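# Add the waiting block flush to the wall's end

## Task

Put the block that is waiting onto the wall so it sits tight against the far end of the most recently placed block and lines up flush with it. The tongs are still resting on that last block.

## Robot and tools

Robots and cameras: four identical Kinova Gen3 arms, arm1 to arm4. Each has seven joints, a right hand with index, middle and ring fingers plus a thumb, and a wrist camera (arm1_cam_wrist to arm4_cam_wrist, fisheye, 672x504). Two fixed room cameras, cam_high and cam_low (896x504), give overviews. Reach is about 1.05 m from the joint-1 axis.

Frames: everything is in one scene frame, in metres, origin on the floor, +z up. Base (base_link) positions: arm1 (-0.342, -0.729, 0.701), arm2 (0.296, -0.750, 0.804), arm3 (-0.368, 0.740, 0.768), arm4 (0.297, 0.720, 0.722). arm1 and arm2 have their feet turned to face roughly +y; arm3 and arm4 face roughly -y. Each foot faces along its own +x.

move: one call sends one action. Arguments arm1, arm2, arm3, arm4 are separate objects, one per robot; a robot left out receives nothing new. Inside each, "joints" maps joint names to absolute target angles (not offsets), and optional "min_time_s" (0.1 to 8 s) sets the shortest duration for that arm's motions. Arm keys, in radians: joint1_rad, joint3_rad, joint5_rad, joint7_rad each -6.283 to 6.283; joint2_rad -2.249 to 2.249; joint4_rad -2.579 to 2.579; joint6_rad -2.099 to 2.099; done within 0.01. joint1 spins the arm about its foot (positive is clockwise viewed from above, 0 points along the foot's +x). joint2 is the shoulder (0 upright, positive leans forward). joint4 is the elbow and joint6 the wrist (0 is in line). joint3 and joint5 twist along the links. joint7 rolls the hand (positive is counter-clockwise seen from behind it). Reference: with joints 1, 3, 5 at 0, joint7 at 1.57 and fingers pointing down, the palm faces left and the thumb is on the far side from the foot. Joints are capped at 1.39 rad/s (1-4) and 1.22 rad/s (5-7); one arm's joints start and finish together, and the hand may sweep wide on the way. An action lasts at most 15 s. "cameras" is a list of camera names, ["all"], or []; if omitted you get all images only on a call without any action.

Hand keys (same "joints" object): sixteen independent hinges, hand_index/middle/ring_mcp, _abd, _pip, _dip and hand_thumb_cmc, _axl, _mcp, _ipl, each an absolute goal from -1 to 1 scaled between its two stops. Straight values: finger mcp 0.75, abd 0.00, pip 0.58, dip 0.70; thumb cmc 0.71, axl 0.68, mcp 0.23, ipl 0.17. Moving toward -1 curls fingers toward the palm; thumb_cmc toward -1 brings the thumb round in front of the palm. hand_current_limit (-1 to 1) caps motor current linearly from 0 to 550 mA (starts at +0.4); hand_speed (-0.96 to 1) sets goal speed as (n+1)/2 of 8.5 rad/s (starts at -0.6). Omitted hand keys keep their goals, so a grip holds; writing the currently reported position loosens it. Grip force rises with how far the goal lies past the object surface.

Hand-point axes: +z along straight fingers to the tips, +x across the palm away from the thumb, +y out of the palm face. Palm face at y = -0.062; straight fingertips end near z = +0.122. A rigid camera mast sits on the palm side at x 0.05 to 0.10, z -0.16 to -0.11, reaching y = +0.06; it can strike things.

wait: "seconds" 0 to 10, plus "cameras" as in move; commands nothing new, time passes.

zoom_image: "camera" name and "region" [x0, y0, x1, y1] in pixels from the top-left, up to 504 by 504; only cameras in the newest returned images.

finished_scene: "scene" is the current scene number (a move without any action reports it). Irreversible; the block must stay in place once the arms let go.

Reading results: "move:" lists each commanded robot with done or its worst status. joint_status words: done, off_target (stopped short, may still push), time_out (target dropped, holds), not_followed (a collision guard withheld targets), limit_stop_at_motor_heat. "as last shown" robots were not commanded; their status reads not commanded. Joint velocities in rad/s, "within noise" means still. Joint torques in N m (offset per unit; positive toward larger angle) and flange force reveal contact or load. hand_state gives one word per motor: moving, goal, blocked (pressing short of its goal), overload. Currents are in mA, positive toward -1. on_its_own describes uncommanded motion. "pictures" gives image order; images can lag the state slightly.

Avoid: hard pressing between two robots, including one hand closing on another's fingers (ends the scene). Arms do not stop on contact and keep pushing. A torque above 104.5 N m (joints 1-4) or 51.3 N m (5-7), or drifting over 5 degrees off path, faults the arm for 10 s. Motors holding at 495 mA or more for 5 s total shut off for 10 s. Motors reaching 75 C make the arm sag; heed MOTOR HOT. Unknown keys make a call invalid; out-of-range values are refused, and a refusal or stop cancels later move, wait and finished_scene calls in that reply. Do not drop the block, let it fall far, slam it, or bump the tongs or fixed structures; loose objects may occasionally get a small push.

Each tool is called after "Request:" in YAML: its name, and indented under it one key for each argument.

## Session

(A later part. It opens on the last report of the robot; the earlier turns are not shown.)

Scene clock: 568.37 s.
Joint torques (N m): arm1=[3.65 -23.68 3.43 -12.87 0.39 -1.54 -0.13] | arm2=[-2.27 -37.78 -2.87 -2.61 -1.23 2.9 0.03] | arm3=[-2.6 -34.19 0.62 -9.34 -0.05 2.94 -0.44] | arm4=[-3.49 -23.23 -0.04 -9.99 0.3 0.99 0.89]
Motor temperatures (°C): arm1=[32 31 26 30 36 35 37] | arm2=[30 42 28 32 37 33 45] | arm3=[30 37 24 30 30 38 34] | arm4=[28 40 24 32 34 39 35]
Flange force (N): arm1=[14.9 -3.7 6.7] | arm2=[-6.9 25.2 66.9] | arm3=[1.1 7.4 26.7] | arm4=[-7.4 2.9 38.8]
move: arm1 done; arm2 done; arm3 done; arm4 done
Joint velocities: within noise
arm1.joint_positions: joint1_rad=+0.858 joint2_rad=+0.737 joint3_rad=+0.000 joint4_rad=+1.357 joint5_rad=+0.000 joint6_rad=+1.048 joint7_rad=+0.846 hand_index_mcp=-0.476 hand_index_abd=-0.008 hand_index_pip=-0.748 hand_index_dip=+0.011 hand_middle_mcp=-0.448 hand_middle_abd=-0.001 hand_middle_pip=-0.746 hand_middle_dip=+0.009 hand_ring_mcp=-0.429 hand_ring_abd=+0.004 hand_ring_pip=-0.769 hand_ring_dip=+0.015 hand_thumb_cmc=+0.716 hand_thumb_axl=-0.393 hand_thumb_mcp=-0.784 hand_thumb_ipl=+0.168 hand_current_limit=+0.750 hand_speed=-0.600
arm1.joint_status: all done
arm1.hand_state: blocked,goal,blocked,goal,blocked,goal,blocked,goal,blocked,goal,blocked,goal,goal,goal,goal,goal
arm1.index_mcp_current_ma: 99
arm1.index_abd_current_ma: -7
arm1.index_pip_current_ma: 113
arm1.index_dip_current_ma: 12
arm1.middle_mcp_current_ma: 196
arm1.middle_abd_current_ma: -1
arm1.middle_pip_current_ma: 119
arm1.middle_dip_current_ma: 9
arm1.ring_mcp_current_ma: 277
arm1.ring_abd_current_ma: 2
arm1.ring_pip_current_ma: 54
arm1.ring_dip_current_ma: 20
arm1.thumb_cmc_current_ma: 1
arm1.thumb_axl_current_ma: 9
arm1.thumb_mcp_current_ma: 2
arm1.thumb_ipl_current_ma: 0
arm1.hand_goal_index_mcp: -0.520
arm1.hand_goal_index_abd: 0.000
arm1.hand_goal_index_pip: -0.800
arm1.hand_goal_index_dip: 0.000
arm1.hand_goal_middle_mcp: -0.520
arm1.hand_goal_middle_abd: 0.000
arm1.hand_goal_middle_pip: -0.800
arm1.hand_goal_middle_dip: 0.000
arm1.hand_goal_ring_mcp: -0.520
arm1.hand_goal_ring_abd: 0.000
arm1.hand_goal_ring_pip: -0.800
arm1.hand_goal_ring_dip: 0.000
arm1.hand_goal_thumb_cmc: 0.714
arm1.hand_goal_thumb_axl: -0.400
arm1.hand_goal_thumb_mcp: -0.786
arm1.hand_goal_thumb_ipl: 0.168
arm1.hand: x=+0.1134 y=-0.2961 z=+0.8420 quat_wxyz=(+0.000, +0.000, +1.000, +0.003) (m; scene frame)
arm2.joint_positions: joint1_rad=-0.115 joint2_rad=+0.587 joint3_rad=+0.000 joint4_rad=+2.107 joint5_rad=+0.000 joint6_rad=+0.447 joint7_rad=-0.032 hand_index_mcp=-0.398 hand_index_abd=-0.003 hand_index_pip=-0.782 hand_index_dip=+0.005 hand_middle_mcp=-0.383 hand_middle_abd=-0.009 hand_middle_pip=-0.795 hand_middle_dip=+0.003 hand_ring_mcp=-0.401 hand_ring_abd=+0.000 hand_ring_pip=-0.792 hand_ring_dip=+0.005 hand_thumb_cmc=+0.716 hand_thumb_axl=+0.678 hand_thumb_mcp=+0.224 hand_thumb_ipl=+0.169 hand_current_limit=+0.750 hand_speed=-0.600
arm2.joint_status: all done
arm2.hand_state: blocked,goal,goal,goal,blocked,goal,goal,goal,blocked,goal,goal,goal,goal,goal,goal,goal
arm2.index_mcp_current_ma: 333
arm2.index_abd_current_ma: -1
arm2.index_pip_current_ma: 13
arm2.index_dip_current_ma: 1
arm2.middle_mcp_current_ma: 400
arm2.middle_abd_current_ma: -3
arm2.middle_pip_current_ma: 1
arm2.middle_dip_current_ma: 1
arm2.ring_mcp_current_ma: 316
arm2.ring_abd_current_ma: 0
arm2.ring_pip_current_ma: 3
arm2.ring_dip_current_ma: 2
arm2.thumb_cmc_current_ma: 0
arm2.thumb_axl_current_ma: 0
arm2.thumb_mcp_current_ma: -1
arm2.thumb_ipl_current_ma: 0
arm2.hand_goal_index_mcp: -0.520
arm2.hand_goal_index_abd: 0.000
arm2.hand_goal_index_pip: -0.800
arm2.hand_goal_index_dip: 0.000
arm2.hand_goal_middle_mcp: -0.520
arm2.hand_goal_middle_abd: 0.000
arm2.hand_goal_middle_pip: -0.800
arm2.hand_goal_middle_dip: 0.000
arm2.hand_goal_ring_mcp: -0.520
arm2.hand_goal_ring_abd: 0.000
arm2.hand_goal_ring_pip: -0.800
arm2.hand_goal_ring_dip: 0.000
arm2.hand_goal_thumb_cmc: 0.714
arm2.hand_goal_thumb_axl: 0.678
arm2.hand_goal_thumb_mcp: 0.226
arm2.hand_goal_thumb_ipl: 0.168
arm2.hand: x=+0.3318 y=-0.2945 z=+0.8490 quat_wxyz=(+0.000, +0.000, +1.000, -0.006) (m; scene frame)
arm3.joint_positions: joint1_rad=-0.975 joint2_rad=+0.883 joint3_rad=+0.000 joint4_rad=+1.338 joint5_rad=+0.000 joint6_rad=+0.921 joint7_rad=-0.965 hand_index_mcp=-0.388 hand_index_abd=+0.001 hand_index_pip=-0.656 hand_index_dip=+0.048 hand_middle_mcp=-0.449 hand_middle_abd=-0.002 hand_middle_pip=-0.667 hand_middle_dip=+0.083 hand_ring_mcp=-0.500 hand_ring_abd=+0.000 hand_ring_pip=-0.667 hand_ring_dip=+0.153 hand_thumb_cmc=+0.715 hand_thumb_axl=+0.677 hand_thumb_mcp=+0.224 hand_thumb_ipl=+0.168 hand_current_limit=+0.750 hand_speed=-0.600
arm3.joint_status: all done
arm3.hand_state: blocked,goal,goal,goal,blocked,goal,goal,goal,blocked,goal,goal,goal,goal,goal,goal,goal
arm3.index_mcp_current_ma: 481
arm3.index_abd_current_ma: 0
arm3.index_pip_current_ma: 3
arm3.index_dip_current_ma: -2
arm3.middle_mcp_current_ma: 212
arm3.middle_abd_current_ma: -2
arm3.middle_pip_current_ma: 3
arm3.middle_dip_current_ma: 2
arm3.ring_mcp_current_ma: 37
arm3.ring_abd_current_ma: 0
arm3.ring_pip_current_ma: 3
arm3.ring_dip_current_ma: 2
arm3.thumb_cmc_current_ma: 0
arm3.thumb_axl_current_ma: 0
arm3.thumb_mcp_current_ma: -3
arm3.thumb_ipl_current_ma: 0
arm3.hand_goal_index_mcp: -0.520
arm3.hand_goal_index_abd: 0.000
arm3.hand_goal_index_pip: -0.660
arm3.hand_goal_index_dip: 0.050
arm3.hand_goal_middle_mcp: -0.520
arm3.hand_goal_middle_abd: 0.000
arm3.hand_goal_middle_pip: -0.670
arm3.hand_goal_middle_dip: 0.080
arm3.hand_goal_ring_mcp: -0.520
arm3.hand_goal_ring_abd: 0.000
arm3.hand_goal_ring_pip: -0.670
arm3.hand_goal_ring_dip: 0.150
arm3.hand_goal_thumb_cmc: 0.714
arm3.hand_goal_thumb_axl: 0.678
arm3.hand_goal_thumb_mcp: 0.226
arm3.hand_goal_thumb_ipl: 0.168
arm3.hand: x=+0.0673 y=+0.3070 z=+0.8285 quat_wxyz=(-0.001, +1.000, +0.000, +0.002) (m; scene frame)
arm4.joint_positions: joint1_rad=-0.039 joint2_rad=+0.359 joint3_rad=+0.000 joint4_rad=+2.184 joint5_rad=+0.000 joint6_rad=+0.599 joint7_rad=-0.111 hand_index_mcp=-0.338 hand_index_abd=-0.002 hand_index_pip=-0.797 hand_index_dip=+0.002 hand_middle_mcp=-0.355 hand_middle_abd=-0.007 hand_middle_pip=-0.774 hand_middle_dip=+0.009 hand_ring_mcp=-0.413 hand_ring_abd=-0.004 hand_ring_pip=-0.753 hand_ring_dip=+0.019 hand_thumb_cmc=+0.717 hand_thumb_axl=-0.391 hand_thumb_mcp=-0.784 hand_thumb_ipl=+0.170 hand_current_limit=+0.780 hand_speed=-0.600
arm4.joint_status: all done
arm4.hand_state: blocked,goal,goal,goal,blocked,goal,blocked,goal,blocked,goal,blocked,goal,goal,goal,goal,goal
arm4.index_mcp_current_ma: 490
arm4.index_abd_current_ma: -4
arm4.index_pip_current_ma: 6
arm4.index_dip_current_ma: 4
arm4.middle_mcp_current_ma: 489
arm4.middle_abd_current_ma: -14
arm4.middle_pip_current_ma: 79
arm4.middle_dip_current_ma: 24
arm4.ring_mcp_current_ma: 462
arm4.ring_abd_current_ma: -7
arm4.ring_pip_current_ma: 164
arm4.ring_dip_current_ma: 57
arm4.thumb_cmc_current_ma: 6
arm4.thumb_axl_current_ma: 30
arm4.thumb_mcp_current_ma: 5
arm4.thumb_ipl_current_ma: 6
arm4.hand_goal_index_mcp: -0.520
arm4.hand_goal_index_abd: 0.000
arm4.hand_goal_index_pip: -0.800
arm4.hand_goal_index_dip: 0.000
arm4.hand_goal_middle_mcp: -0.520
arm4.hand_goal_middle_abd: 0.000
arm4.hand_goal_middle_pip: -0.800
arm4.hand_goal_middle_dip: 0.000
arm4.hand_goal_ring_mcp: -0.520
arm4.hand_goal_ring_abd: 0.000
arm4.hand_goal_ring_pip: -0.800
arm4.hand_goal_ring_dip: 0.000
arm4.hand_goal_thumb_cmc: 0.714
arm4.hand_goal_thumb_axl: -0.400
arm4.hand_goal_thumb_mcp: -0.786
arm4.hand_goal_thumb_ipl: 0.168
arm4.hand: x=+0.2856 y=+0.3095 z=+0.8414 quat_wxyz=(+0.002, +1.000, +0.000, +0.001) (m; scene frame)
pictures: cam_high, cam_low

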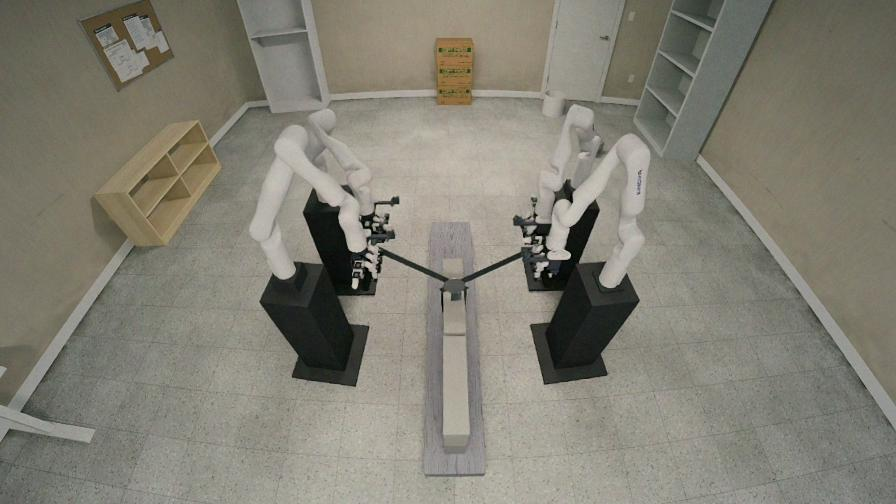

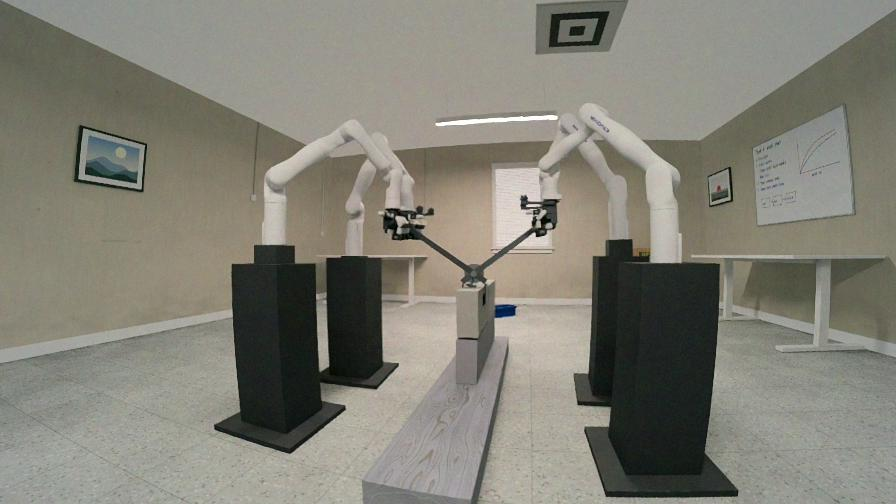

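Request:
move:
  arm1: {"joints": {"joint1_rad": 0.8663, "joint2_rad": 0.7549, "joint4_rad": 1.3274, "joint6_rad": 1.0593, "joint7_rad": 0.855}, "min_time_s": 2}
  arm2: {"joints": {"joint1_rad": -0.0923, "joint2_rad": 0.5951, "joint4_rad": 2.1076, "joint6_rad": 0.4389, "joint7_rad": -0.0089}, "min_time_s": 2}
  arm3: {"joints": {"joint1_rad": -0.9844, "joint2_rad": 0.8999, "joint4_rad": 1.3114, "joint6_rad": 0.9303, "joint7_rad": -0.9745}, "min_time_s": 2}
  arm4: {"joints": {"joint1_rad": -0.0651, "joint2_rad": 0.3671, "joint4_rad": 2.1861, "joint6_rad": 0.5884, "joint7_rad": -0.1374}, "min_time_s": 2}
  cameras: ["cam_low", "cam_high"]

Request:
zoom_image:
  camera: "cam_high"
  region: [430, 290, 480, 360]

Request:
zoom_image:
  camera: "cam_low"
  region: [445, 270, 505, 390]

Scene clock: 574.80 s.
Joint torques (N m): arm1=[1.85 -27.06 2 -16.89 -0.15 -3.48 -0.09] | arm2=[-1.74 -35.06 -2.38 1.15 -1.14 4.54 -0.05] | arm3=[-4.14 -33.17 -0.97 -7.25 -0.96 4.02 -0.62] | arm4=[-2.65 -24.37 0.9 -13.16 0.49 -0.73 0.75]
Motor temperatures (°C): arm1=[32 31 26 30 36 35 37] | arm2=[30 42 28 32 37 33 45] | arm3=[30 37 24 30 30 38 34] | arm4=[28 40 24 32 34 39 35]
Flange force (N): arm1=[18.1 -10.2 10.4] | arm2=[-6.6 29.9 63.1] | arm3=[3.1 12.4 25.5] | arm4=[-5.6 -3.2 39.1]
move: arm1 done; arm2 done; arm3 done; arm4 done
Joint velocities: within noise
arm1.joint_positions: joint1_rad=+0.866 joint2_rad=+0.755 joint3_rad=+0.000 joint4_rad=+1.327 joint5_rad=+0.000 joint6_rad=+1.059 joint7_rad=+0.855 hand_index_mcp=-0.476 hand_index_abd=-0.008 hand_index_pip=-0.748 hand_index_dip=+0.011 hand_middle_mcp=-0.448 hand_middle_abd=-0.001 hand_middle_pip=-0.746 hand_middle_dip=+0.009 hand_ring_mcp=-0.429 hand_ring_abd=+0.004 hand_ring_pip=-0.769 hand_ring_dip=+0.015 hand_thumb_cmc=+0.716 hand_thumb_axl=-0.393 hand_thumb_mcp=-0.784 hand_thumb_ipl=+0.168 hand_current_limit=+0.750 hand_speed=-0.600
arm1.joint_status: all done
arm1.hand_state: blocked,goal,blocked,goal,blocked,goal,blocked,goal,blocked,goal,blocked,goal,goal,goal,goal,goal
arm1.index_mcp_current_ma: 99
arm1.index_abd_current_ma: -7
arm1.index_pip_current_ma: 113
arm1.index_dip_current_ma: 12
arm1.middle_mcp_current_ma: 196
arm1.middle_abd_current_ma: -1
arm1.middle_pip_current_ma: 119
arm1.middle_dip_current_ma: 9
arm1.ring_mcp_current_ma: 277
arm1.ring_abd_current_ma: 2
arm1.ring_pip_current_ma: 54
arm1.ring_dip_current_ma: 20
arm1.thumb_cmc_current_ma: 1
arm1.thumb_axl_current_ma: 9
arm1.thumb_mcp_current_ma: 2
arm1.thumb_ipl_current_ma: 0
arm1.hand_goal_index_mcp: -0.520
arm1.hand_goal_index_abd: 0.000
arm1.hand_goal_index_pip: -0.800
arm1.hand_goal_index_dip: 0.000
arm1.hand_goal_middle_mcp: -0.520
arm1.hand_goal_middle_abd: 0.000
arm1.hand_goal_middle_pip: -0.800
arm1.hand_goal_middle_dip: 0.000
arm1.hand_goal_ring_mcp: -0.520
arm1.hand_goal_ring_abd: 0.000
arm1.hand_goal_ring_pip: -0.800
arm1.hand_goal_ring_dip: 0.000
arm1.hand_goal_thumb_cmc: 0.714
arm1.hand_goal_thumb_axl: -0.400
arm1.hand_goal_thumb_mcp: -0.786
arm1.hand_goal_thumb_ipl: 0.168
arm1.hand: x=+0.1219 y=-0.2951 z=+0.8400 quat_wxyz=(+0.000, +0.000, +1.000, +0.003) (m; scene frame)
arm2.joint_positions: joint1_rad=-0.092 joint2_rad=+0.595 joint3_rad=+0.000 joint4_rad=+2.108 joint5_rad=+0.000 joint6_rad=+0.439 joint7_rad=-0.009 hand_index_mcp=-0.398 hand_index_abd=-0.003 hand_index_pip=-0.782 hand_index_dip=+0.005 hand_middle_mcp=-0.383 hand_middle_abd=-0.009 hand_middle_pip=-0.795 hand_middle_dip=+0.003 hand_ring_mcp=-0.401 hand_ring_abd=+0.001 hand_ring_pip=-0.792 hand_ring_dip=+0.005 hand_thumb_cmc=+0.716 hand_thumb_axl=+0.678 hand_thumb_mcp=+0.224 hand_thumb_ipl=+0.169 hand_current_limit=+0.750 hand_speed=-0.600
arm2.joint_status: all done
arm2.hand_state: blocked,goal,goal,goal,blocked,goal,goal,goal,blocked,goal,goal,goal,goal,goal,goal,goal
arm2.index_mcp_current_ma: 333
arm2.index_abd_current_ma: -1
arm2.index_pip_current_ma: 13
arm2.index_dip_current_ma: 1
arm2.middle_mcp_current_ma: 400
arm2.middle_abd_current_ma: -3
arm2.middle_pip_current_ma: 2
arm2.middle_dip_current_ma: 1
arm2.ring_mcp_current_ma: 317
arm2.ring_abd_current_ma: 0
arm2.ring_pip_current_ma: 3
arm2.ring_dip_current_ma: 2
arm2.thumb_cmc_current_ma: 0
arm2.thumb_axl_current_ma: 0
arm2.thumb_mcp_current_ma: -1
arm2.thumb_ipl_current_ma: 0
arm2.hand_goal_index_mcp: -0.520
arm2.hand_goal_index_abd: 0.000
arm2.hand_goal_index_pip: -0.800
arm2.hand_goal_index_dip: 0.000
arm2.hand_goal_middle_mcp: -0.520
arm2.hand_goal_middle_abd: 0.000
arm2.hand_goal_middle_pip: -0.800
arm2.hand_goal_middle_dip: 0.000
arm2.hand_goal_ring_mcp: -0.520
arm2.hand_goal_ring_abd: 0.000
arm2.hand_goal_ring_pip: -0.800
arm2.hand_goal_ring_dip: 0.000
arm2.hand_goal_thumb_cmc: 0.714
arm2.hand_goal_thumb_axl: 0.678
arm2.hand_goal_thumb_mcp: 0.226
arm2.hand_goal_thumb_ipl: 0.168
arm2.hand: x=+0.3403 y=-0.2945 z=+0.8460 quat_wxyz=(+0.000, +0.000, +1.000, -0.006) (m; scene frame)
arm3.joint_positions: joint1_rad=-0.984 joint2_rad=+0.900 joint3_rad=+0.000 joint4_rad=+1.311 joint5_rad=+0.000 joint6_rad=+0.930 joint7_rad=-0.975 hand_index_mcp=-0.388 hand_index_abd=-0.002 hand_index_pip=-0.656 hand_index_dip=+0.048 hand_middle_mcp=-0.448 hand_middle_abd=-0.004 hand_middle_pip=-0.667 hand_middle_dip=+0.083 hand_ring_mcp=-0.500 hand_ring_abd=+0.000 hand_ring_pip=-0.667 hand_ring_dip=+0.153 hand_thumb_cmc=+0.715 hand_thumb_axl=+0.677 hand_thumb_mcp=+0.224 hand_thumb_ipl=+0.168 hand_current_limit=+0.750 hand_speed=-0.600
arm3.joint_status: all done
arm3.hand_state: blocked,goal,goal,goal,blocked,goal,goal,goal,blocked,goal,goal,goal,goal,goal,goal,goal
arm3.index_mcp_current_ma: 481
arm3.index_abd_current_ma: -1
arm3.index_pip_current_ma: 3
arm3.index_dip_current_ma: -2
arm3.middle_mcp_current_ma: 214
arm3.middle_abd_current_ma: -4
arm3.middle_pip_current_ma: 3
arm3.middle_dip_current_ma: 2
arm3.ring_mcp_current_ma: 37
arm3.ring_abd_current_ma: 0
arm3.ring_pip_current_ma: 3
arm3.ring_dip_current_ma: 2
arm3.thumb_cmc_current_ma: 0
arm3.thumb_axl_current_ma: 0
arm3.thumb_mcp_current_ma: -3
arm3.thumb_ipl_current_ma: 0
arm3.hand_goal_index_mcp: -0.520
arm3.hand_goal_index_abd: 0.000
arm3.hand_goal_index_pip: -0.660
arm3.hand_goal_index_dip: 0.050
arm3.hand_goal_middle_mcp: -0.520
arm3.hand_goal_middle_abd: 0.000
arm3.hand_goal_middle_pip: -0.670
arm3.hand_goal_middle_dip: 0.080
arm3.hand_goal_ring_mcp: -0.520
arm3.hand_goal_ring_abd: 0.000
arm3.hand_goal_ring_pip: -0.670
arm3.hand_goal_ring_dip: 0.150
arm3.hand_goal_thumb_cmc: 0.714
arm3.hand_goal_thumb_axl: 0.678
arm3.hand_goal_thumb_mcp: 0.226
arm3.hand_goal_thumb_ipl: 0.168
arm3.hand: x=+0.0758 y=+0.3080 z=+0.8255 quat_wxyz=(-0.001, +1.000, +0.000, +0.002) (m; scene frame)
arm4.joint_positions: joint1_rad=-0.065 joint2_rad=+0.367 joint3_rad=+0.000 joint4_rad=+2.186 joint5_rad=+0.000 joint6_rad=+0.588 joint7_rad=-0.137 hand_index_mcp=-0.338 hand_index_abd=+0.000 hand_index_pip=-0.797 hand_index_dip=+0.002 hand_middle_mcp=-0.355 hand_middle_abd=-0.006 hand_middle_pip=-0.774 hand_middle_dip=+0.009 hand_ring_mcp=-0.413 hand_ring_abd=-0.003 hand_ring_pip=-0.753 hand_ring_dip=+0.019 hand_thumb_cmc=+0.717 hand_thumb_axl=-0.391 hand_thumb_mcp=-0.784 hand_thumb_ipl=+0.170 hand_current_limit=+0.780 hand_speed=-0.600
arm4.joint_status: all done
arm4.hand_state: blocked,goal,goal,goal,blocked,goal,blocked,goal,blocked,goal,blocked,goal,goal,goal,goal,goal
arm4.index_mcp_current_ma: 490
arm4.index_abd_current_ma: -1
arm4.index_pip_current_ma: 6
arm4.index_dip_current_ma: 4
arm4.middle_mcp_current_ma: 490
arm4.middle_abd_current_ma: -12
arm4.middle_pip_current_ma: 79
arm4.middle_dip_current_ma: 24
arm4.ring_mcp_current_ma: 462
arm4.ring_abd_current_ma: -6
arm4.ring_pip_current_ma: 164
arm4.ring_dip_current_ma: 57
arm4.thumb_cmc_current_ma: 6
arm4.thumb_axl_current_ma: 30
arm4.thumb_mcp_current_ma: 5
arm4.thumb_ipl_current_ma: 6
arm4.hand_goal_index_mcp: -0.520
arm4.hand_goal_index_abd: 0.000
arm4.hand_goal_index_pip: -0.800
arm4.hand_goal_index_dip: 0.000
arm4.hand_goal_middle_mcp: -0.520
arm4.hand_goal_middle_abd: 0.000
arm4.hand_goal_middle_pip: -0.800
arm4.hand_goal_middle_dip: 0.000
arm4.hand_goal_ring_mcp: -0.520
arm4.hand_goal_ring_abd: 0.000
arm4.hand_goal_ring_pip: -0.800
arm4.hand_goal_ring_dip: 0.000
arm4.hand_goal_thumb_cmc: 0.714
arm4.hand_goal_thumb_axl: -0.400
arm4.hand_goal_thumb_mcp: -0.786
arm4.hand_goal_thumb_ipl: 0.168
arm4.hand: x=+0.2941 y=+0.3095 z=+0.8384 quat_wxyz=(+0.002, +1.000, +0.000, +0.001) (m; scene frame)
pictures: cam_high, cam_low

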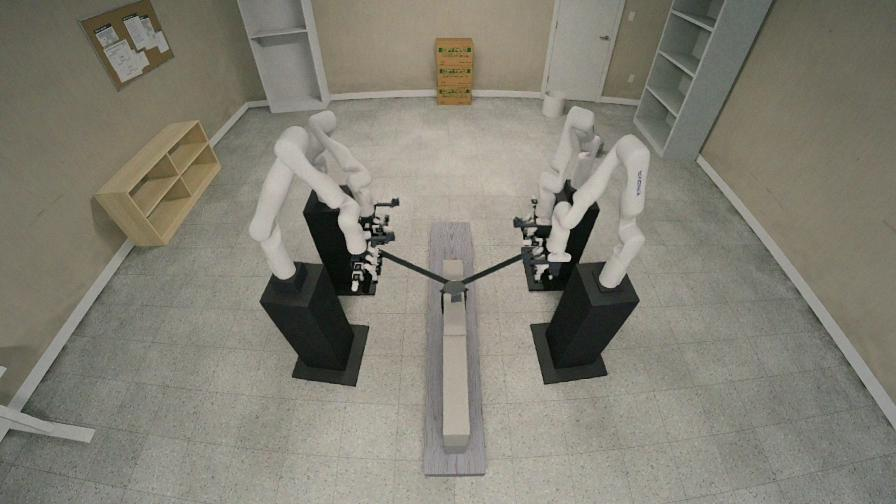

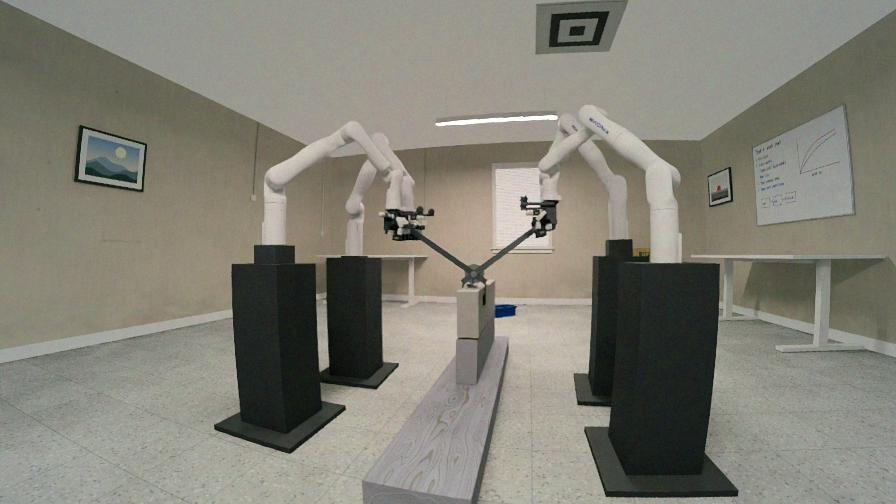

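Scaled by 7.200 from the camera's 896x504 image, which has a finer 1280x720 frame.

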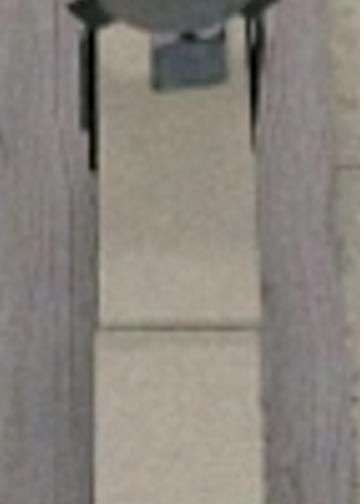

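Scaled by 4.200 from the camera's 896x504 image, which has a finer 1280x720 frame.

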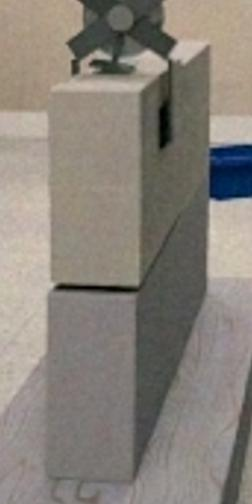

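Request:
move:
  arm1: {"joints": {"joint1_rad": 0.8675, "joint2_rad": 0.7614, "joint4_rad": 1.3288, "joint6_rad": 1.0514, "joint7_rad": 0.8562}, "min_time_s": 1.5}
  arm2: {"joints": {"joint1_rad": -0.0896, "joint2_rad": 0.6051, "joint4_rad": 2.1099, "joint6_rad": 0.4266, "joint7_rad": -0.0062}, "min_time_s": 1.5}
  arm3: {"joints": {"joint1_rad": -0.9854, "joint2_rad": 0.9074, "joint4_rad": 1.31, "joint6_rad": 0.9242, "joint7_rad": -0.9755}, "min_time_s": 1.5}
  arm4: {"joints": {"joint1_rad": -0.0682, "joint2_rad": 0.3768, "joint4_rad": 2.191, "joint6_rad": 0.5738, "joint7_rad": -0.1405}, "min_time_s": 1.5}
  cameras: ["cam_low", "cam_high"]

Request:
zoom_image:
  camera: "cam_low"
  region: [450, 320, 490, 360]

Request:
zoom_image:
  camera: "cam_high"
  region: [430, 310, 480, 360]

Scene clock: 580.07 s.
Joint torques (N m): arm1=[2.04 -26.98 2.14 -16.68 -0.1 -3.42 -0.09] | arm2=[-1.8 -35.13 -2.49 1.63 -1.22 4.6 -0.07] | arm3=[-3.78 -33.16 -0.53 -7.13 -0.77 4.05 -0.61] | arm4=[-2.91 -24.33 0.74 -12.37 0.38 -0.35 0.74]
Motor temperatures (°C): arm1=[32 31 26 30 36 35 37] | arm2=[30 42 28 32 37 33 45] | arm3=[30 37 24 30 30 38 34] | arm4=[28 40 24 32 34 39 35]
Flange force (N): arm1=[18.1 -9.7 10.1] | arm2=[-6.9 30.2 63.6] | arm3=[3.5 11.9 25.5] | arm4=[-6.5 -2.1 39.5]
move: arm1 done; arm2 done; arm3 done; arm4 done
Joint velocities: within noise
arm1.joint_positions: joint1_rad=+0.868 joint2_rad=+0.761 joint3_rad=+0.000 joint4_rad=+1.329 joint5_rad=+0.000 joint6_rad=+1.051 joint7_rad=+0.856 hand_index_mcp=-0.476 hand_index_abd=-0.008 hand_index_pip=-0.748 hand_index_dip=+0.011 hand_middle_mcp=-0.448 hand_middle_abd=-0.001 hand_middle_pip=-0.746 hand_middle_dip=+0.009 hand_ring_mcp=-0.429 hand_ring_abd=+0.004 hand_ring_pip=-0.769 hand_ring_dip=+0.015 hand_thumb_cmc=+0.716 hand_thumb_axl=-0.393 hand_thumb_mcp=-0.784 hand_thumb_ipl=+0.168 hand_current_limit=+0.750 hand_speed=-0.600
arm1.joint_status: all done
arm1.hand_state: blocked,goal,blocked,goal,blocked,goal,blocked,goal,blocked,goal,blocked,goal,goal,goal,goal,goal
arm1.index_mcp_current_ma: 99
arm1.index_abd_current_ma: -7
arm1.index_pip_current_ma: 113
arm1.index_dip_current_ma: 12
arm1.middle_mcp_current_ma: 196
arm1.middle_abd_current_ma: -1
arm1.middle_pip_current_ma: 119
arm1.middle_dip_current_ma: 9
arm1.ring_mcp_current_ma: 277
arm1.ring_abd_current_ma: 2
arm1.ring_pip_current_ma: 54
arm1.ring_dip_current_ma: 20
arm1.thumb_cmc_current_ma: 1
arm1.thumb_axl_current_ma: 9
arm1.thumb_mcp_current_ma: 2
arm1.thumb_ipl_current_ma: 0
arm1.hand_goal_index_mcp: -0.520
arm1.hand_goal_index_abd: 0.000
arm1.hand_goal_index_pip: -0.800
arm1.hand_goal_index_dip: 0.000
arm1.hand_goal_middle_mcp: -0.520
arm1.hand_goal_middle_abd: 0.000
arm1.hand_goal_middle_pip: -0.800
arm1.hand_goal_middle_dip: 0.000
arm1.hand_goal_ring_mcp: -0.520
arm1.hand_goal_ring_abd: 0.000
arm1.hand_goal_ring_pip: -0.800
arm1.hand_goal_ring_dip: 0.000
arm1.hand_goal_thumb_cmc: 0.714
arm1.hand_goal_thumb_axl: -0.400
arm1.hand_goal_thumb_mcp: -0.786
arm1.hand_goal_thumb_ipl: 0.168
arm1.hand: x=+0.1229 y=-0.2951 z=+0.8359 quat_wxyz=(+0.000, +0.000, +1.000, +0.003) (m; scene frame)
arm2.joint_positions: joint1_rad=-0.090 joint2_rad=+0.605 joint3_rad=+0.000 joint4_rad=+2.110 joint5_rad=+0.000 joint6_rad=+0.427 joint7_rad=-0.006 hand_index_mcp=-0.398 hand_index_abd=-0.003 hand_index_pip=-0.781 hand_index_dip=+0.005 hand_middle_mcp=-0.383 hand_middle_abd=-0.009 hand_middle_pip=-0.795 hand_middle_dip=+0.003 hand_ring_mcp=-0.401 hand_ring_abd=+0.001 hand_ring_pip=-0.792 hand_ring_dip=+0.005 hand_thumb_cmc=+0.716 hand_thumb_axl=+0.678 hand_thumb_mcp=+0.224 hand_thumb_ipl=+0.169 hand_current_limit=+0.750 hand_speed=-0.600
arm2.joint_status: all done
arm2.hand_state: blocked,goal,goal,goal,blocked,goal,goal,goal,blocked,goal,goal,goal,goal,goal,goal,goal
arm2.index_mcp_current_ma: 333
arm2.index_abd_current_ma: -1
arm2.index_pip_current_ma: 13
arm2.index_dip_current_ma: 1
arm2.middle_mcp_current_ma: 400
arm2.middle_abd_current_ma: -3
arm2.middle_pip_current_ma: 2
arm2.middle_dip_current_ma: 1
arm2.ring_mcp_current_ma: 317
arm2.ring_abd_current_ma: 0
arm2.ring_pip_current_ma: 3
arm2.ring_dip_current_ma: 2
arm2.thumb_cmc_current_ma: 0
arm2.thumb_axl_current_ma: 0
arm2.thumb_mcp_current_ma: -1
arm2.thumb_ipl_current_ma: 0
arm2.hand_goal_index_mcp: -0.520
arm2.hand_goal_index_abd: 0.000
arm2.hand_goal_index_pip: -0.800
arm2.hand_goal_index_dip: 0.000
arm2.hand_goal_middle_mcp: -0.520
arm2.hand_goal_middle_abd: 0.000
arm2.hand_goal_middle_pip: -0.800
arm2.hand_goal_middle_dip: 0.000
arm2.hand_goal_ring_mcp: -0.520
arm2.hand_goal_ring_abd: 0.000
arm2.hand_goal_ring_pip: -0.800
arm2.hand_goal_ring_dip: 0.000
arm2.hand_goal_thumb_cmc: 0.714
arm2.hand_goal_thumb_axl: 0.678
arm2.hand_goal_thumb_mcp: 0.226
arm2.hand_goal_thumb_ipl: 0.168
arm2.hand: x=+0.3413 y=-0.2947 z=+0.8420 quat_wxyz=(+0.000, +0.000, +1.000, -0.006) (m; scene frame)
arm3.joint_positions: joint1_rad=-0.985 joint2_rad=+0.907 joint3_rad=+0.000 joint4_rad=+1.310 joint5_rad=+0.000 joint6_rad=+0.924 joint7_rad=-0.975 hand_index_mcp=-0.388 hand_index_abd=-0.002 hand_index_pip=-0.656 hand_index_dip=+0.048 hand_middle_mcp=-0.448 hand_middle_abd=-0.005 hand_middle_pip=-0.667 hand_middle_dip=+0.083 hand_ring_mcp=-0.500 hand_ring_abd=-0.002 hand_ring_pip=-0.667 hand_ring_dip=+0.153 hand_thumb_cmc=+0.715 hand_thumb_axl=+0.677 hand_thumb_mcp=+0.224 hand_thumb_ipl=+0.168 hand_current_limit=+0.750 hand_speed=-0.600
arm3.joint_status: all done
arm3.hand_state: blocked,goal,goal,goal,blocked,goal,goal,goal,blocked,goal,goal,goal,goal,goal,goal,goal
arm3.index_mcp_current_ma: 481
arm3.index_abd_current_ma: -1
arm3.index_pip_current_ma: 3
arm3.index_dip_current_ma: -2
arm3.middle_mcp_current_ma: 214
arm3.middle_abd_current_ma: -4
arm3.middle_pip_current_ma: 3
arm3.middle_dip_current_ma: 2
arm3.ring_mcp_current_ma: 37
arm3.ring_abd_current_ma: -1
arm3.ring_pip_current_ma: 3
arm3.ring_dip_current_ma: 2
arm3.thumb_cmc_current_ma: 0
arm3.thumb_axl_current_ma: 0
arm3.thumb_mcp_current_ma: -3
arm3.thumb_ipl_current_ma: 0
arm3.hand_goal_index_mcp: -0.520
arm3.hand_goal_index_abd: 0.000
arm3.hand_goal_index_pip: -0.660
arm3.hand_goal_index_dip: 0.050
arm3.hand_goal_middle_mcp: -0.520
arm3.hand_goal_middle_abd: 0.000
arm3.hand_goal_middle_pip: -0.670
arm3.hand_goal_middle_dip: 0.080
arm3.hand_goal_ring_mcp: -0.520
arm3.hand_goal_ring_abd: 0.000
arm3.hand_goal_ring_pip: -0.670
arm3.hand_goal_ring_dip: 0.150
arm3.hand_goal_thumb_cmc: 0.714
arm3.hand_goal_thumb_axl: 0.678
arm3.hand_goal_thumb_mcp: 0.226
arm3.hand_goal_thumb_ipl: 0.168
arm3.hand: x=+0.0769 y=+0.3080 z=+0.8215 quat_wxyz=(-0.001, +1.000, +0.000, +0.002) (m; scene frame)
arm4.joint_positions: joint1_rad=-0.068 joint2_rad=+0.377 joint3_rad=+0.000 joint4_rad=+2.191 joint5_rad=+0.000 joint6_rad=+0.574 joint7_rad=-0.141 hand_index_mcp=-0.338 hand_index_abd=+0.000 hand_index_pip=-0.797 hand_index_dip=+0.002 hand_middle_mcp=-0.355 hand_middle_abd=-0.006 hand_middle_pip=-0.774 hand_middle_dip=+0.009 hand_ring_mcp=-0.413 hand_ring_abd=-0.003 hand_ring_pip=-0.753 hand_ring_dip=+0.019 hand_thumb_cmc=+0.717 hand_thumb_axl=-0.391 hand_thumb_mcp=-0.784 hand_thumb_ipl=+0.170 hand_current_limit=+0.780 hand_speed=-0.600
arm4.joint_status: all done
arm4.hand_state: blocked,goal,goal,goal,blocked,goal,blocked,goal,blocked,goal,blocked,goal,goal,goal,goal,goal
arm4.index_mcp_current_ma: 490
arm4.index_abd_current_ma: -1
arm4.index_pip_current_ma: 6
arm4.index_dip_current_ma: 4
arm4.middle_mcp_current_ma: 489
arm4.middle_abd_current_ma: -12
arm4.middle_pip_current_ma: 79
arm4.middle_dip_current_ma: 24
arm4.ring_mcp_current_ma: 462
arm4.ring_abd_current_ma: -6
arm4.ring_pip_current_ma: 164
arm4.ring_dip_current_ma: 57
arm4.thumb_cmc_current_ma: 6
arm4.thumb_axl_current_ma: 30
arm4.thumb_mcp_current_ma: 5
arm4.thumb_ipl_current_ma: 6
arm4.hand_goal_index_mcp: -0.520
arm4.hand_goal_index_abd: 0.000
arm4.hand_goal_index_pip: -0.800
arm4.hand_goal_index_dip: 0.000
arm4.hand_goal_middle_mcp: -0.520
arm4.hand_goal_middle_abd: 0.000
arm4.hand_goal_middle_pip: -0.800
arm4.hand_goal_middle_dip: 0.000
arm4.hand_goal_ring_mcp: -0.520
arm4.hand_goal_ring_abd: 0.000
arm4.hand_goal_ring_pip: -0.800
arm4.hand_goal_ring_dip: 0.000
arm4.hand_goal_thumb_cmc: 0.714
arm4.hand_goal_thumb_axl: -0.400
arm4.hand_goal_thumb_mcp: -0.786
arm4.hand_goal_thumb_ipl: 0.168
arm4.hand: x=+0.2951 y=+0.3096 z=+0.8344 quat_wxyz=(+0.002, +1.000, +0.000, +0.001) (m; scene frame)
pictures: cam_high, cam_low

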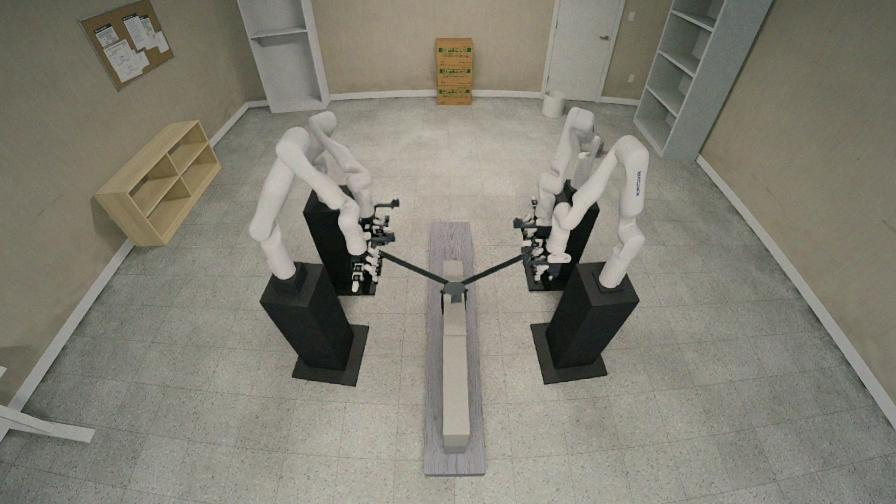

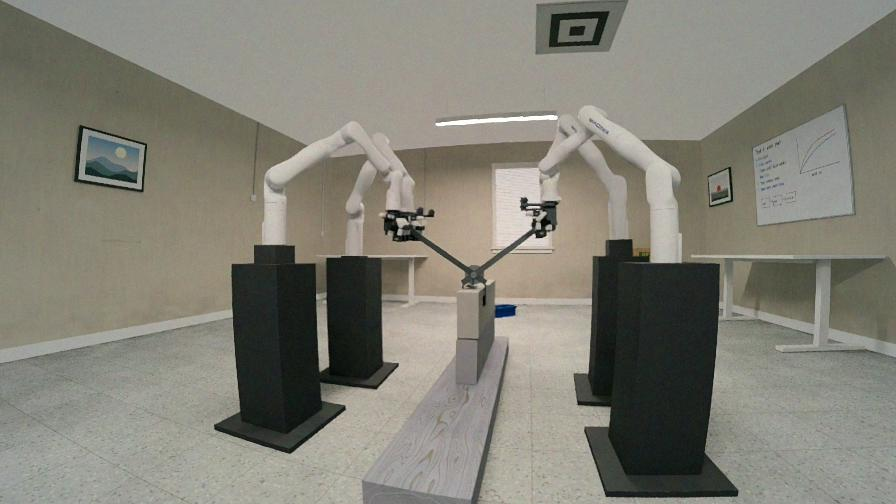

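Scaled by 12.600 from the camera's 896x504 image, which has a finer 1280x720 frame.

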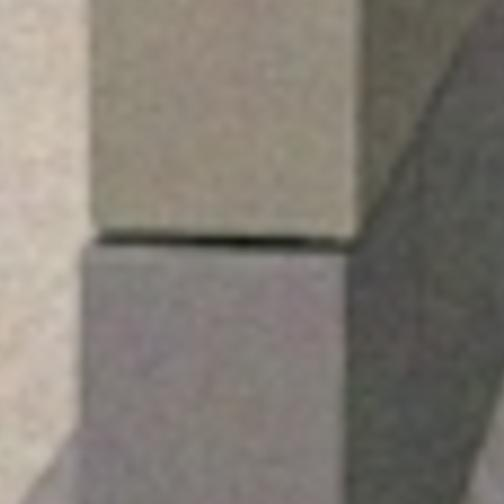

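Scaled by 10.080 from the camera's 896x504 image, which has a finer 1280x720 frame.

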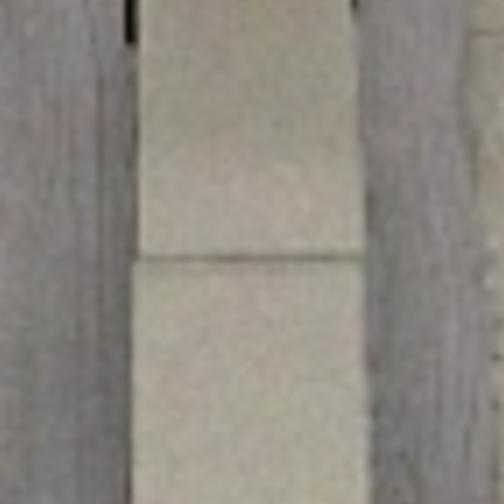

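Request:
zoom_image:
  camera: "cam_high"
  region: [430, 400, 490, 460]

Request:
zoom_image:
  camera: "cam_high"
  region: [425, 285, 485, 345]

Scaled by 8.400 from the camera's 896x504 image, which has a finer 1280x720 frame.

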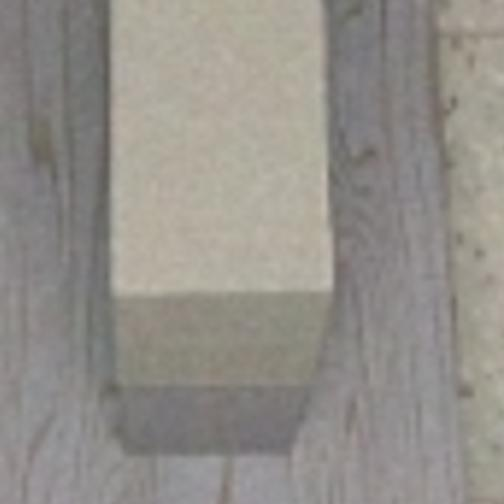

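Scaled by 8.400 from the camera's 896x504 image, which has a finer 1280x720 frame.

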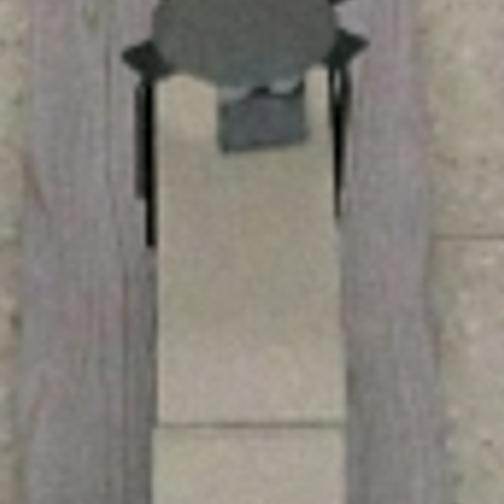

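Request:
move:
  arm1: {"joints": {"joint1_rad": 0.8698, "joint2_rad": 0.7683, "joint4_rad": 1.3256, "joint6_rad": 1.0477, "joint7_rad": 0.8585}, "min_time_s": 1.5}
  arm2: {"joints": {"joint1_rad": -0.0842, "joint2_rad": 0.6127, "joint4_rad": 2.1112, "joint6_rad": 0.4177, "joint7_rad": -0.0008}, "min_time_s": 1.5}
  arm3: {"joints": {"joint1_rad": -0.9873, "joint2_rad": 0.915, "joint4_rad": 1.3043, "joint6_rad": 0.9223, "joint7_rad": -0.9774}, "min_time_s": 1.5}
  arm4: {"joints": {"joint1_rad": -0.0743, "joint2_rad": 0.3843, "joint4_rad": 2.1943, "joint6_rad": 0.563, "joint7_rad": -0.1466}, "min_time_s": 1.5}
  cameras: ["cam_low", "cam_high"]

Request:
zoom_image:
  camera: "cam_low"
  region: [450, 320, 490, 360]

Request:
zoom_image:
  camera: "cam_high"
  region: [430, 310, 480, 360]

Scene clock: 588.90 s.
Joint torques (N m): arm1=[2.17 -24.35 2.44 -15.28 0.25 -3.36 -0.04] | arm2=[0.89 -35.72 0.65 2.02 -0.59 4.76 -0.28] | arm3=[-3.8 -30.08 -0.75 -8.53 -0.62 2.08 -0.24] | arm4=[-4.39 -25.41 -1.02 -11.73 -0.22 0.06 0.9]
Motor temperatures (°C): arm1=[32 31 26 30 36 35 37] | arm2=[30 41 28 32 37 33 45] | arm3=[30 37 24 30 30 38 34] | arm4=[28 39 24 32 34 39 35]
Flange force (N): arm1=[18.3 -9.4 5.2] | arm2=[-0.4 31.0 65.6] | arm3=[-2.3 6.9 17.5] | arm4=[-10.5 0.9 43.0]
move: arm1 done; arm2 done; arm3 done; arm4 done
Joint velocities: within noise
arm1.joint_positions: joint1_rad=+0.870 joint2_rad=+0.768 joint3_rad=+0.000 joint4_rad=+1.326 joint5_rad=+0.000 joint6_rad=+1.048 joint7_rad=+0.859 hand_index_mcp=-0.476 hand_index_abd=-0.007 hand_index_pip=-0.748 hand_index_dip=+0.011 hand_middle_mcp=-0.448 hand_middle_abd=-0.001 hand_middle_pip=-0.746 hand_middle_dip=+0.009 hand_ring_mcp=-0.429 hand_ring_abd=+0.004 hand_ring_pip=-0.769 hand_ring_dip=+0.015 hand_thumb_cmc=+0.716 hand_thumb_axl=-0.393 hand_thumb_mcp=-0.784 hand_thumb_ipl=+0.168 hand_current_limit=+0.750 hand_speed=-0.600
arm1.joint_status: all done
arm1.hand_state: blocked,goal,blocked,goal,blocked,goal,blocked,goal,blocked,goal,blocked,goal,goal,goal,goal,goal
arm1.index_mcp_current_ma: 99
arm1.index_abd_current_ma: -5
arm1.index_pip_current_ma: 113
arm1.index_dip_current_ma: 12
arm1.middle_mcp_current_ma: 196
arm1.middle_abd_current_ma: -1
arm1.middle_pip_current_ma: 119
arm1.middle_dip_current_ma: 9
arm1.ring_mcp_current_ma: 277
arm1.ring_abd_current_ma: 2
arm1.ring_pip_current_ma: 54
arm1.ring_dip_current_ma: 20
arm1.thumb_cmc_current_ma: 1
arm1.thumb_axl_current_ma: 9
arm1.thumb_mcp_current_ma: 2
arm1.thumb_ipl_current_ma: 0
arm1.hand_goal_index_mcp: -0.520
arm1.hand_goal_index_abd: 0.000
arm1.hand_goal_index_pip: -0.800
arm1.hand_goal_index_dip: 0.000
arm1.hand_goal_middle_mcp: -0.520
arm1.hand_goal_middle_abd: 0.000
arm1.hand_goal_middle_pip: -0.800
arm1.hand_goal_middle_dip: 0.000
arm1.hand_goal_ring_mcp: -0.520
arm1.hand_goal_ring_abd: 0.000
arm1.hand_goal_ring_pip: -0.800
arm1.hand_goal_ring_dip: 0.000
arm1.hand_goal_thumb_cmc: 0.714
arm1.hand_goal_thumb_axl: -0.400
arm1.hand_goal_thumb_mcp: -0.786
arm1.hand_goal_thumb_ipl: 0.168
arm1.hand: x=+0.1249 y=-0.2951 z=+0.8329 quat_wxyz=(+0.000, +0.000, +1.000, +0.003) (m; scene frame)
arm2.joint_positions: joint1_rad=-0.084 joint2_rad=+0.613 joint3_rad=+0.000 joint4_rad=+2.111 joint5_rad=+0.000 joint6_rad=+0.418 joint7_rad=-0.001 hand_index_mcp=-0.398 hand_index_abd=-0.001 hand_index_pip=-0.781 hand_index_dip=+0.005 hand_middle_mcp=-0.383 hand_middle_abd=-0.009 hand_middle_pip=-0.795 hand_middle_dip=+0.003 hand_ring_mcp=-0.401 hand_ring_abd=+0.002 hand_ring_pip=-0.792 hand_ring_dip=+0.005 hand_thumb_cmc=+0.716 hand_thumb_axl=+0.678 hand_thumb_mcp=+0.224 hand_thumb_ipl=+0.169 hand_current_limit=+0.750 hand_speed=-0.600
arm2.joint_status: all done
arm2.hand_state: blocked,goal,goal,goal,blocked,goal,goal,goal,blocked,goal,goal,goal,goal,goal,goal,goal
arm2.index_mcp_current_ma: 333
arm2.index_abd_current_ma: 0
arm2.index_pip_current_ma: 13
arm2.index_dip_current_ma: 1
arm2.middle_mcp_current_ma: 404
arm2.middle_abd_current_ma: -3
arm2.middle_pip_current_ma: 2
arm2.middle_dip_current_ma: 1
arm2.ring_mcp_current_ma: 317
arm2.ring_abd_current_ma: 0
arm2.ring_pip_current_ma: 3
arm2.ring_dip_current_ma: 2
arm2.thumb_cmc_current_ma: 0
arm2.thumb_axl_current_ma: 0
arm2.thumb_mcp_current_ma: -1
arm2.thumb_ipl_current_ma: 0
arm2.hand_goal_index_mcp: -0.520
arm2.hand_goal_index_abd: 0.000
arm2.hand_goal_index_pip: -0.800
arm2.hand_goal_index_dip: 0.000
arm2.hand_goal_middle_mcp: -0.520
arm2.hand_goal_middle_abd: 0.000
arm2.hand_goal_middle_pip: -0.800
arm2.hand_goal_middle_dip: 0.000
arm2.hand_goal_ring_mcp: -0.520
arm2.hand_goal_ring_abd: 0.000
arm2.hand_goal_ring_pip: -0.800
arm2.hand_goal_ring_dip: 0.000
arm2.hand_goal_thumb_cmc: 0.714
arm2.hand_goal_thumb_axl: 0.678
arm2.hand_goal_thumb_mcp: 0.226
arm2.hand_goal_thumb_ipl: 0.168
arm2.hand: x=+0.3433 y=-0.2947 z=+0.8390 quat_wxyz=(+0.000, +0.000, +1.000, -0.006) (m; scene frame)
arm3.joint_positions: joint1_rad=-0.987 joint2_rad=+0.915 joint3_rad=+0.000 joint4_rad=+1.304 joint5_rad=+0.000 joint6_rad=+0.922 joint7_rad=-0.977 hand_index_mcp=-0.388 hand_index_abd=-0.002 hand_index_pip=-0.656 hand_index_dip=+0.048 hand_middle_mcp=-0.448 hand_middle_abd=-0.005 hand_middle_pip=-0.667 hand_middle_dip=+0.083 hand_ring_mcp=-0.500 hand_ring_abd=-0.002 hand_ring_pip=-0.666 hand_ring_dip=+0.153 hand_thumb_cmc=+0.715 hand_thumb_axl=+0.677 hand_thumb_mcp=+0.224 hand_thumb_ipl=+0.168 hand_current_limit=+0.750 hand_speed=-0.600
arm3.joint_status: all done
arm3.hand_state: blocked,goal,goal,goal,blocked,goal,goal,goal,blocked,goal,goal,goal,goal,goal,goal,goal
arm3.index_mcp_current_ma: 481
arm3.index_abd_current_ma: -1
arm3.index_pip_current_ma: 3
arm3.index_dip_current_ma: -2
arm3.middle_mcp_current_ma: 214
arm3.middle_abd_current_ma: -4
arm3.middle_pip_current_ma: 3
arm3.middle_dip_current_ma: 2
arm3.ring_mcp_current_ma: 37
arm3.ring_abd_current_ma: -1
arm3.ring_pip_current_ma: 3
arm3.ring_dip_current_ma: 2
arm3.thumb_cmc_current_ma: 0
arm3.thumb_axl_current_ma: 0
arm3.thumb_mcp_current_ma: -3
arm3.thumb_ipl_current_ma: 0
arm3.hand_goal_index_mcp: -0.520
arm3.hand_goal_index_abd: 0.000
arm3.hand_goal_index_pip: -0.660
arm3.hand_goal_index_dip: 0.050
arm3.hand_goal_middle_mcp: -0.520
arm3.hand_goal_middle_abd: 0.000
arm3.hand_goal_middle_pip: -0.670
arm3.hand_goal_middle_dip: 0.080
arm3.hand_goal_ring_mcp: -0.520
arm3.hand_goal_ring_abd: 0.000
arm3.hand_goal_ring_pip: -0.670
arm3.hand_goal_ring_dip: 0.150
arm3.hand_goal_thumb_cmc: 0.714
arm3.hand_goal_thumb_axl: 0.678
arm3.hand_goal_thumb_mcp: 0.226
arm3.hand_goal_thumb_ipl: 0.168
arm3.hand: x=+0.0788 y=+0.3081 z=+0.8185 quat_wxyz=(-0.001, +1.000, +0.000, +0.002) (m; scene frame)
arm4.joint_positions: joint1_rad=-0.074 joint2_rad=+0.384 joint3_rad=+0.000 joint4_rad=+2.194 joint5_rad=+0.000 joint6_rad=+0.563 joint7_rad=-0.147 hand_index_mcp=-0.338 hand_index_abd=+0.000 hand_index_pip=-0.797 hand_index_dip=+0.002 hand_middle_mcp=-0.355 hand_middle_abd=-0.006 hand_middle_pip=-0.774 hand_middle_dip=+0.009 hand_ring_mcp=-0.413 hand_ring_abd=-0.003 hand_ring_pip=-0.753 hand_ring_dip=+0.019 hand_thumb_cmc=+0.717 hand_thumb_axl=-0.391 hand_thumb_mcp=-0.784 hand_thumb_ipl=+0.170 hand_current_limit=+0.780 hand_speed=-0.600
arm4.joint_status: all done
arm4.hand_state: blocked,goal,goal,goal,blocked,goal,blocked,goal,blocked,goal,blocked,goal,goal,goal,goal,goal
arm4.index_mcp_current_ma: 490
arm4.index_abd_current_ma: -1
arm4.index_pip_current_ma: 6
arm4.index_dip_current_ma: 4
arm4.middle_mcp_current_ma: 490
arm4.middle_abd_current_ma: -12
arm4.middle_pip_current_ma: 79
arm4.middle_dip_current_ma: 24
arm4.ring_mcp_current_ma: 462
arm4.ring_abd_current_ma: -6
arm4.ring_pip_current_ma: 163
arm4.ring_dip_current_ma: 57
arm4.thumb_cmc_current_ma: 6
arm4.thumb_axl_current_ma: 30
arm4.thumb_mcp_current_ma: 5
arm4.thumb_ipl_current_ma: 6
arm4.hand_goal_index_mcp: -0.520
arm4.hand_goal_index_abd: 0.000
arm4.hand_goal_index_pip: -0.800
arm4.hand_goal_index_dip: 0.000
arm4.hand_goal_middle_mcp: -0.520
arm4.hand_goal_middle_abd: 0.000
arm4.hand_goal_middle_pip: -0.800
arm4.hand_goal_middle_dip: 0.000
arm4.hand_goal_ring_mcp: -0.520
arm4.hand_goal_ring_abd: 0.000
arm4.hand_goal_ring_pip: -0.800
arm4.hand_goal_ring_dip: 0.000
arm4.hand_goal_thumb_cmc: 0.714
arm4.hand_goal_thumb_axl: -0.400
arm4.hand_goal_thumb_mcp: -0.786
arm4.hand_goal_thumb_ipl: 0.168
arm4.hand: x=+0.2971 y=+0.3096 z=+0.8314 quat_wxyz=(+0.002, +1.000, +0.000, +0.001) (m; scene frame)
pictures: cam_high, cam_low

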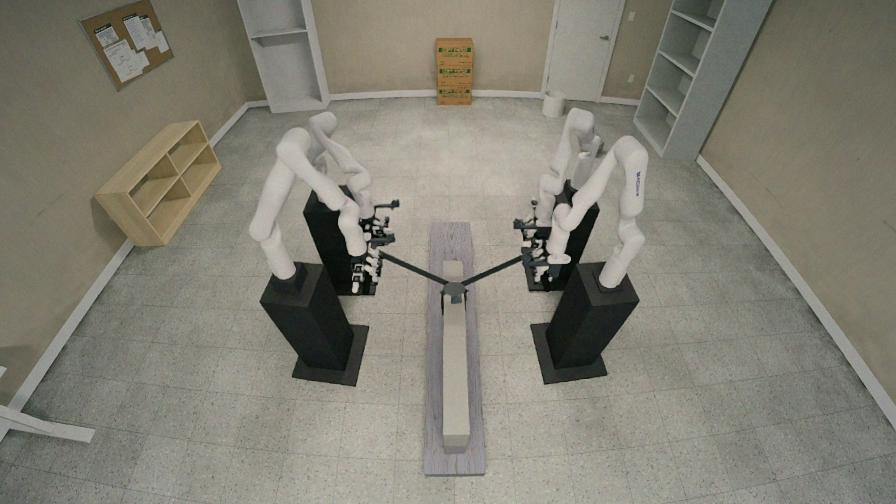

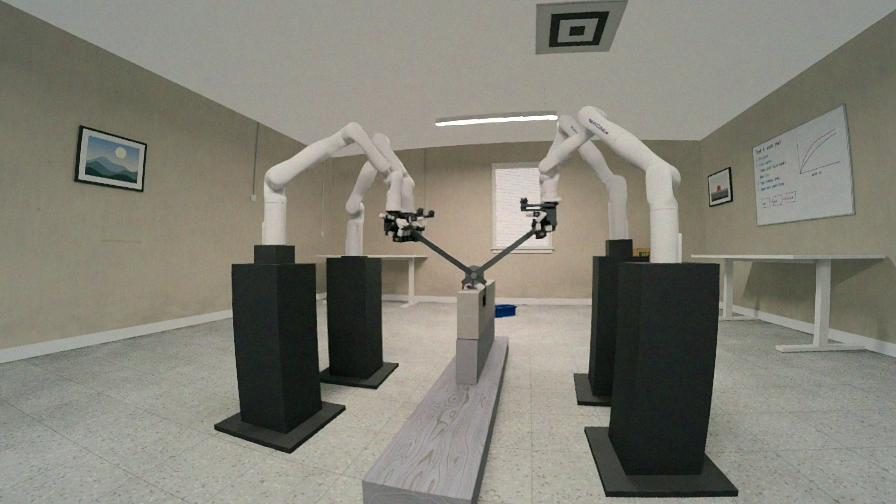

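Scaled by 12.600 from the camera's 896x504 image, which has a finer 1280x720 frame.

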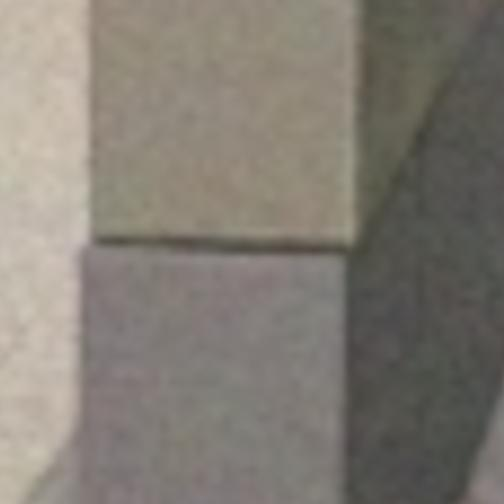

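Scaled by 10.080 from the camera's 896x504 image, which has a finer 1280x720 frame.

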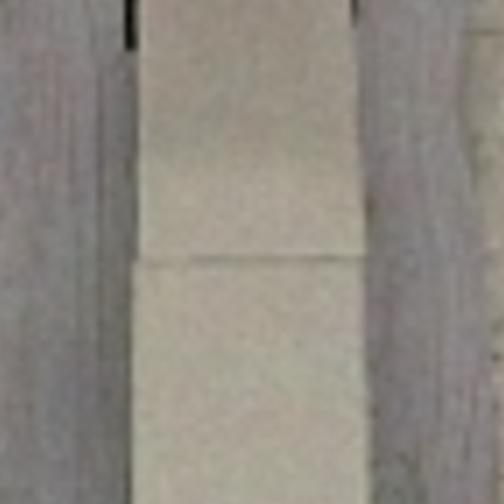

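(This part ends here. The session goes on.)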